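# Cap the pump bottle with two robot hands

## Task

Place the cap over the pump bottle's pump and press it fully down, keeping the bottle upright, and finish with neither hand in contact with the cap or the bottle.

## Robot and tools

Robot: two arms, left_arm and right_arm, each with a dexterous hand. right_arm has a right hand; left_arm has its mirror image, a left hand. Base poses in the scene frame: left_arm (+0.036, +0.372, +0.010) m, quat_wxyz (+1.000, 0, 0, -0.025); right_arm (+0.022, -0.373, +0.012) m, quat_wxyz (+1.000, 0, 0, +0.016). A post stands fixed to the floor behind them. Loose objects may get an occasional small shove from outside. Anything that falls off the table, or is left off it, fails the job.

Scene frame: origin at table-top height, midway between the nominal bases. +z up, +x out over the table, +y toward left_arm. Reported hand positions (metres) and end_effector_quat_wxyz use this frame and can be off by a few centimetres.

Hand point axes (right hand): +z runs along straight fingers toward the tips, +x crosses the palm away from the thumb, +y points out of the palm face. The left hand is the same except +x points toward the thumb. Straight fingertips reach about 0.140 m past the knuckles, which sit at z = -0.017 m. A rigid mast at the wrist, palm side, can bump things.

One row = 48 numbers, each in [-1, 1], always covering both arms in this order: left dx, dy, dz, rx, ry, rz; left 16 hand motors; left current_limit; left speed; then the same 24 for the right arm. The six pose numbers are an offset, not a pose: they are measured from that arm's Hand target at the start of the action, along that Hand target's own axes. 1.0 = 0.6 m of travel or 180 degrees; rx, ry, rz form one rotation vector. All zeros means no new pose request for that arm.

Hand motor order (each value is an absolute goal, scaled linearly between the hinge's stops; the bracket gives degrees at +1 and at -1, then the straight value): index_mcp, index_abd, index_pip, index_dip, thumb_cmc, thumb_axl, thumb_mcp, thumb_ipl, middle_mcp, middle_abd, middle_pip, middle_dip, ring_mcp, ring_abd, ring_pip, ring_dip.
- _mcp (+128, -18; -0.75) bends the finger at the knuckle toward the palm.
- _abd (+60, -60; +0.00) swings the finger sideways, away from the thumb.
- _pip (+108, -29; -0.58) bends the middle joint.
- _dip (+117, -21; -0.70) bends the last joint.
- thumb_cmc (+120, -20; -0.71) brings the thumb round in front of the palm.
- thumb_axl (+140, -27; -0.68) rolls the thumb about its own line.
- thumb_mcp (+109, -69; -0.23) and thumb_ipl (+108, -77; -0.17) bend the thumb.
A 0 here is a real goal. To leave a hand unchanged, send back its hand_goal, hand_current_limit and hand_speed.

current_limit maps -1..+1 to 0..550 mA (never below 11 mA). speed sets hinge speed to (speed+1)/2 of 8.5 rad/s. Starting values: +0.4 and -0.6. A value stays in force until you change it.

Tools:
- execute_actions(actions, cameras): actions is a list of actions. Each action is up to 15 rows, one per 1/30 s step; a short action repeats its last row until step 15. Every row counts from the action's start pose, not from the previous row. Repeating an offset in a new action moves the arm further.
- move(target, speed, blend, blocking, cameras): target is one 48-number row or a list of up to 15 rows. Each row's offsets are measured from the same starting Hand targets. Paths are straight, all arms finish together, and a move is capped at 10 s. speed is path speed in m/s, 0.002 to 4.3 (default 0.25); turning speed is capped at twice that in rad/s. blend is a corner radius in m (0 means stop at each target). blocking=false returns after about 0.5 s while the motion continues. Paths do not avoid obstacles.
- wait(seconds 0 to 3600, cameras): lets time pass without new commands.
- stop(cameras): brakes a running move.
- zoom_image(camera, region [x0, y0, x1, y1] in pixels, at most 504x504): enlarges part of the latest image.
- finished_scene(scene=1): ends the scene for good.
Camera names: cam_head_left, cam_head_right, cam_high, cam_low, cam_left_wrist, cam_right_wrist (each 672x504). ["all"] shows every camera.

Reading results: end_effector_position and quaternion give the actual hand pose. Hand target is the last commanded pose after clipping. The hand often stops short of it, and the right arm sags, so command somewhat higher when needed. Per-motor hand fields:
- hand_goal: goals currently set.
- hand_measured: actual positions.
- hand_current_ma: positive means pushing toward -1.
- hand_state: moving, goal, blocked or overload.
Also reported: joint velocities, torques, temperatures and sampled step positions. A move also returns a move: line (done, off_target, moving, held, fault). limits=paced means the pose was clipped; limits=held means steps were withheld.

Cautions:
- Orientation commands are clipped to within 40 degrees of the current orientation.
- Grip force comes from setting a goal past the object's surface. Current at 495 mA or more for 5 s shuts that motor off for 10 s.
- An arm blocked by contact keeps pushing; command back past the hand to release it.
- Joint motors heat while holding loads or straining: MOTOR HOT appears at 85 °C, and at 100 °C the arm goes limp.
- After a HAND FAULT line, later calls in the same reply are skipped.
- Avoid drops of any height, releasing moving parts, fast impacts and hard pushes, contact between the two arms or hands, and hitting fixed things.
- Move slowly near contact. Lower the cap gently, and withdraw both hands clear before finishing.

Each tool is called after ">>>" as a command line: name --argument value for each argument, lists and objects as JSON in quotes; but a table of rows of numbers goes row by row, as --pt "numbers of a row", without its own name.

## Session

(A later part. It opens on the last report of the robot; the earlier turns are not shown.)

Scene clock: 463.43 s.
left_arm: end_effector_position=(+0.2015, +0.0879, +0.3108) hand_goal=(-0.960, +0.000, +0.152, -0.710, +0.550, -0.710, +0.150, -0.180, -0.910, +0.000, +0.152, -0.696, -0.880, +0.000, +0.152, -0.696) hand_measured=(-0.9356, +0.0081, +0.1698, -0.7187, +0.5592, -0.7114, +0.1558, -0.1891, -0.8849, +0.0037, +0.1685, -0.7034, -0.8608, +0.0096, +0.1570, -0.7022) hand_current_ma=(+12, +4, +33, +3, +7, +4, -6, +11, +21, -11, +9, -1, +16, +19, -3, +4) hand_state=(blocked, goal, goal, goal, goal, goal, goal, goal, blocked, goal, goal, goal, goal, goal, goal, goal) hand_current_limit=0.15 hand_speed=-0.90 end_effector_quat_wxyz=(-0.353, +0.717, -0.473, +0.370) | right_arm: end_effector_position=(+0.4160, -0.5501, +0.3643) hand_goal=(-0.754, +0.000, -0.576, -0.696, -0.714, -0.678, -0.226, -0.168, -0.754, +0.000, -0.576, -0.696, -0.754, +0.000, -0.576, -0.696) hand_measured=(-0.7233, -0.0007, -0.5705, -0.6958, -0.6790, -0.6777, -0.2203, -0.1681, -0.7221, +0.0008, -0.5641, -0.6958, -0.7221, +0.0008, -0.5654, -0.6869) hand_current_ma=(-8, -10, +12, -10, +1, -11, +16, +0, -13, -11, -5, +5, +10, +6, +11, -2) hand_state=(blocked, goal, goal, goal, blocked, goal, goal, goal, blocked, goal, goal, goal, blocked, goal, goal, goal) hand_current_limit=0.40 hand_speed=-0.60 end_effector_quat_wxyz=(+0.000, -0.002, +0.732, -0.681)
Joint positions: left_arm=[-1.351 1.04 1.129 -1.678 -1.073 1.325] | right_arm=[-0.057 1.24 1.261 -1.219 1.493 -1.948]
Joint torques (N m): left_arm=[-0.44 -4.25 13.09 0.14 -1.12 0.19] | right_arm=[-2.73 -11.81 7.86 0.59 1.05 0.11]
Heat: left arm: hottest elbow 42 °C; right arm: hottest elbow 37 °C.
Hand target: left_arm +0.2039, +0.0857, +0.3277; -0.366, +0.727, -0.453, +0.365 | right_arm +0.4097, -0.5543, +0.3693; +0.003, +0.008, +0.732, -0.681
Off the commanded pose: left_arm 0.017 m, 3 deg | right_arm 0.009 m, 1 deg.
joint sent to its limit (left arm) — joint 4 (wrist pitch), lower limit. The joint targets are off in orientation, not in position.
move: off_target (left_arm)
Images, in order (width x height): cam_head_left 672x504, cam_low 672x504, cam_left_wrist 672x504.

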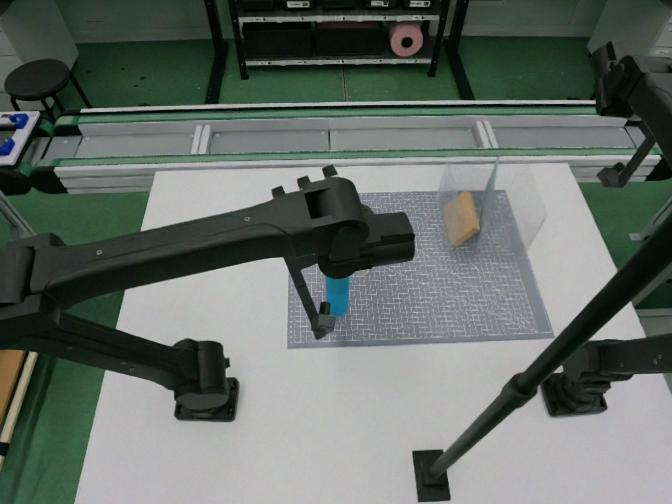

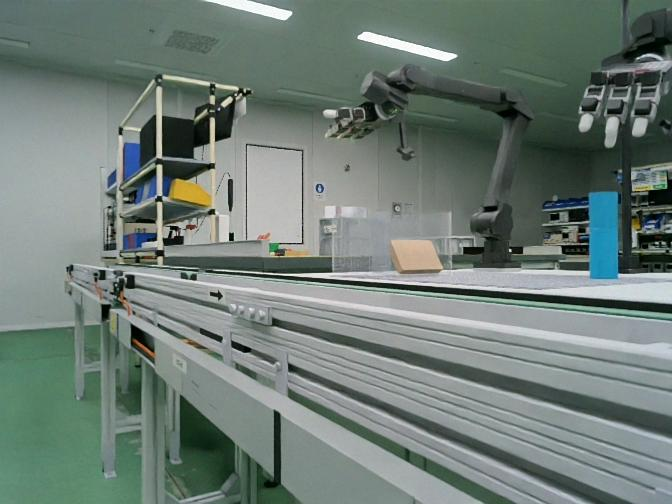

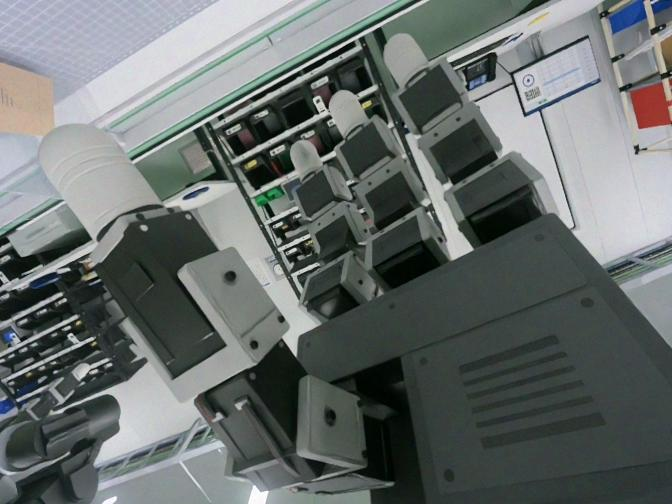

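>>> wait --seconds 0.2 --cameras '["cam_high","cam_head_right","cam_right_wrist"]'

Scene clock: 465.57 s.
left_arm: end_effector_position=(+0.2014, +0.0879, +0.3108) hand_goal=(-0.960, +0.000, +0.152, -0.710, +0.550, -0.710, +0.150, -0.180, -0.910, +0.000, +0.152, -0.696, -0.880, +0.000, +0.152, -0.696) hand_measured=(-0.9356, +0.0066, +0.1698, -0.7187, +0.5592, -0.7125, +0.1558, -0.1900, -0.8849, +0.0052, +0.1685, -0.7034, -0.8608, +0.0081, +0.1570, -0.7022) hand_current_ma=(+18, +9, +27, -10, +16, +8, +5, +4, +12, -3, -4, -10, +21, +4, -11, +8) hand_state=(blocked, goal, goal, goal, goal, goal, goal, goal, blocked, goal, goal, goal, goal, goal, goal, goal) hand_current_limit=0.15 hand_speed=-0.90 end_effector_quat_wxyz=(-0.353, +0.717, -0.473, +0.370) | right_arm: end_effector_position=(+0.4160, -0.5501, +0.3643) hand_goal=(-0.754, +0.000, -0.576, -0.696, -0.714, -0.678, -0.226, -0.168, -0.754, +0.000, -0.576, -0.696, -0.754, +0.000, -0.576, -0.696) hand_measured=(-0.7233, +0.0008, -0.5705, -0.6958, -0.6803, -0.6777, -0.2203, -0.1681, -0.7221, -0.0007, -0.5641, -0.6958, -0.7221, +0.0008, -0.5654, -0.6869) hand_current_ma=(+2, +0, +20, +0, -8, -13, +0, -9, -4, -5, +11, +18, +9, +4, -3, -3) hand_state=(blocked, goal, goal, goal, blocked, goal, goal, goal, blocked, goal, goal, goal, blocked, goal, goal, goal) hand_current_limit=0.40 hand_speed=-0.60 end_effector_quat_wxyz=(+0.000, -0.002, +0.732, -0.681)
Joint positions: left_arm=[-1.351 1.04 1.129 -1.678 -1.073 1.326] | right_arm=[-0.057 1.24 1.261 -1.219 1.493 -1.948]
Joint torques (N m): left_arm=[-0.32 -4.13 13.18 -0.05 -1.1 0.16] | right_arm=[-2.9 -11.69 7.86 0.58 1.05 0.11]
Heat: left arm: hottest elbow 42 °C; right arm: hottest elbow 37 °C.
Hand target: left_arm +0.2039, +0.0857, +0.3277; -0.366, +0.727, -0.453, +0.365 | right_arm +0.4097, -0.5543, +0.3693; +0.003, +0.008, +0.732, -0.681
Off the commanded pose: left_arm 0.017 m, 3 deg | right_arm 0.009 m, 1 deg.
wait: 0.20 s; at rest from the start
Images, in order (width x height): cam_head_right 672x504, cam_high 672x504, cam_right_wrist 672x504.

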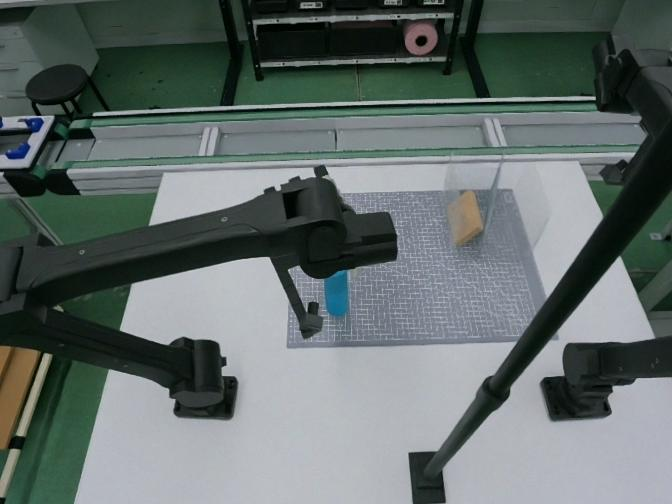

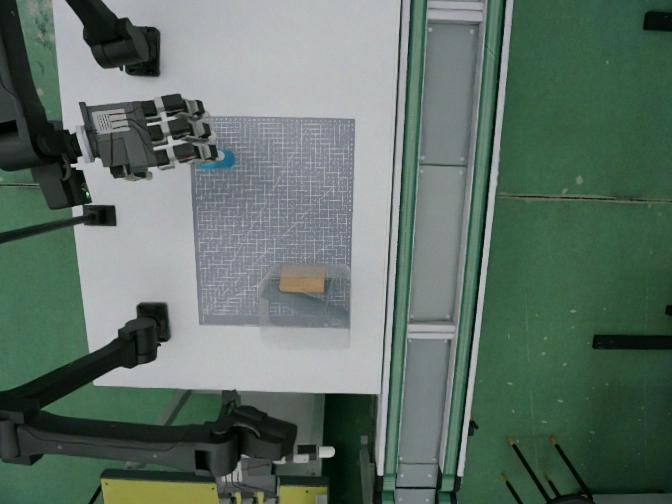

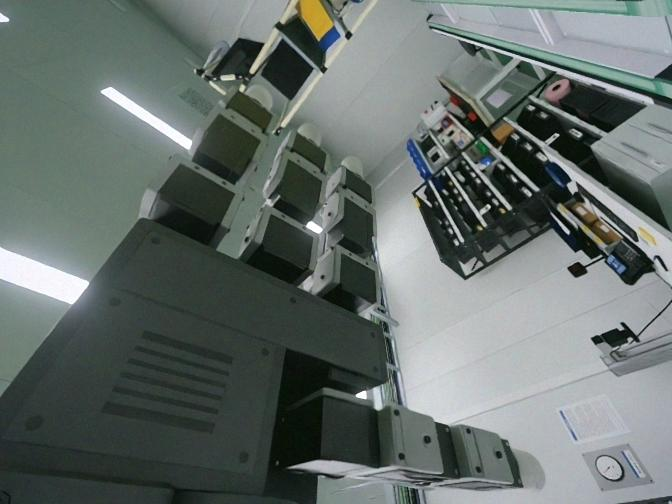

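The cap looks seated, the bottle is upright, and the hand is clear of both.

>>> finished_scene --scene 1

The scene is finished: the task was done.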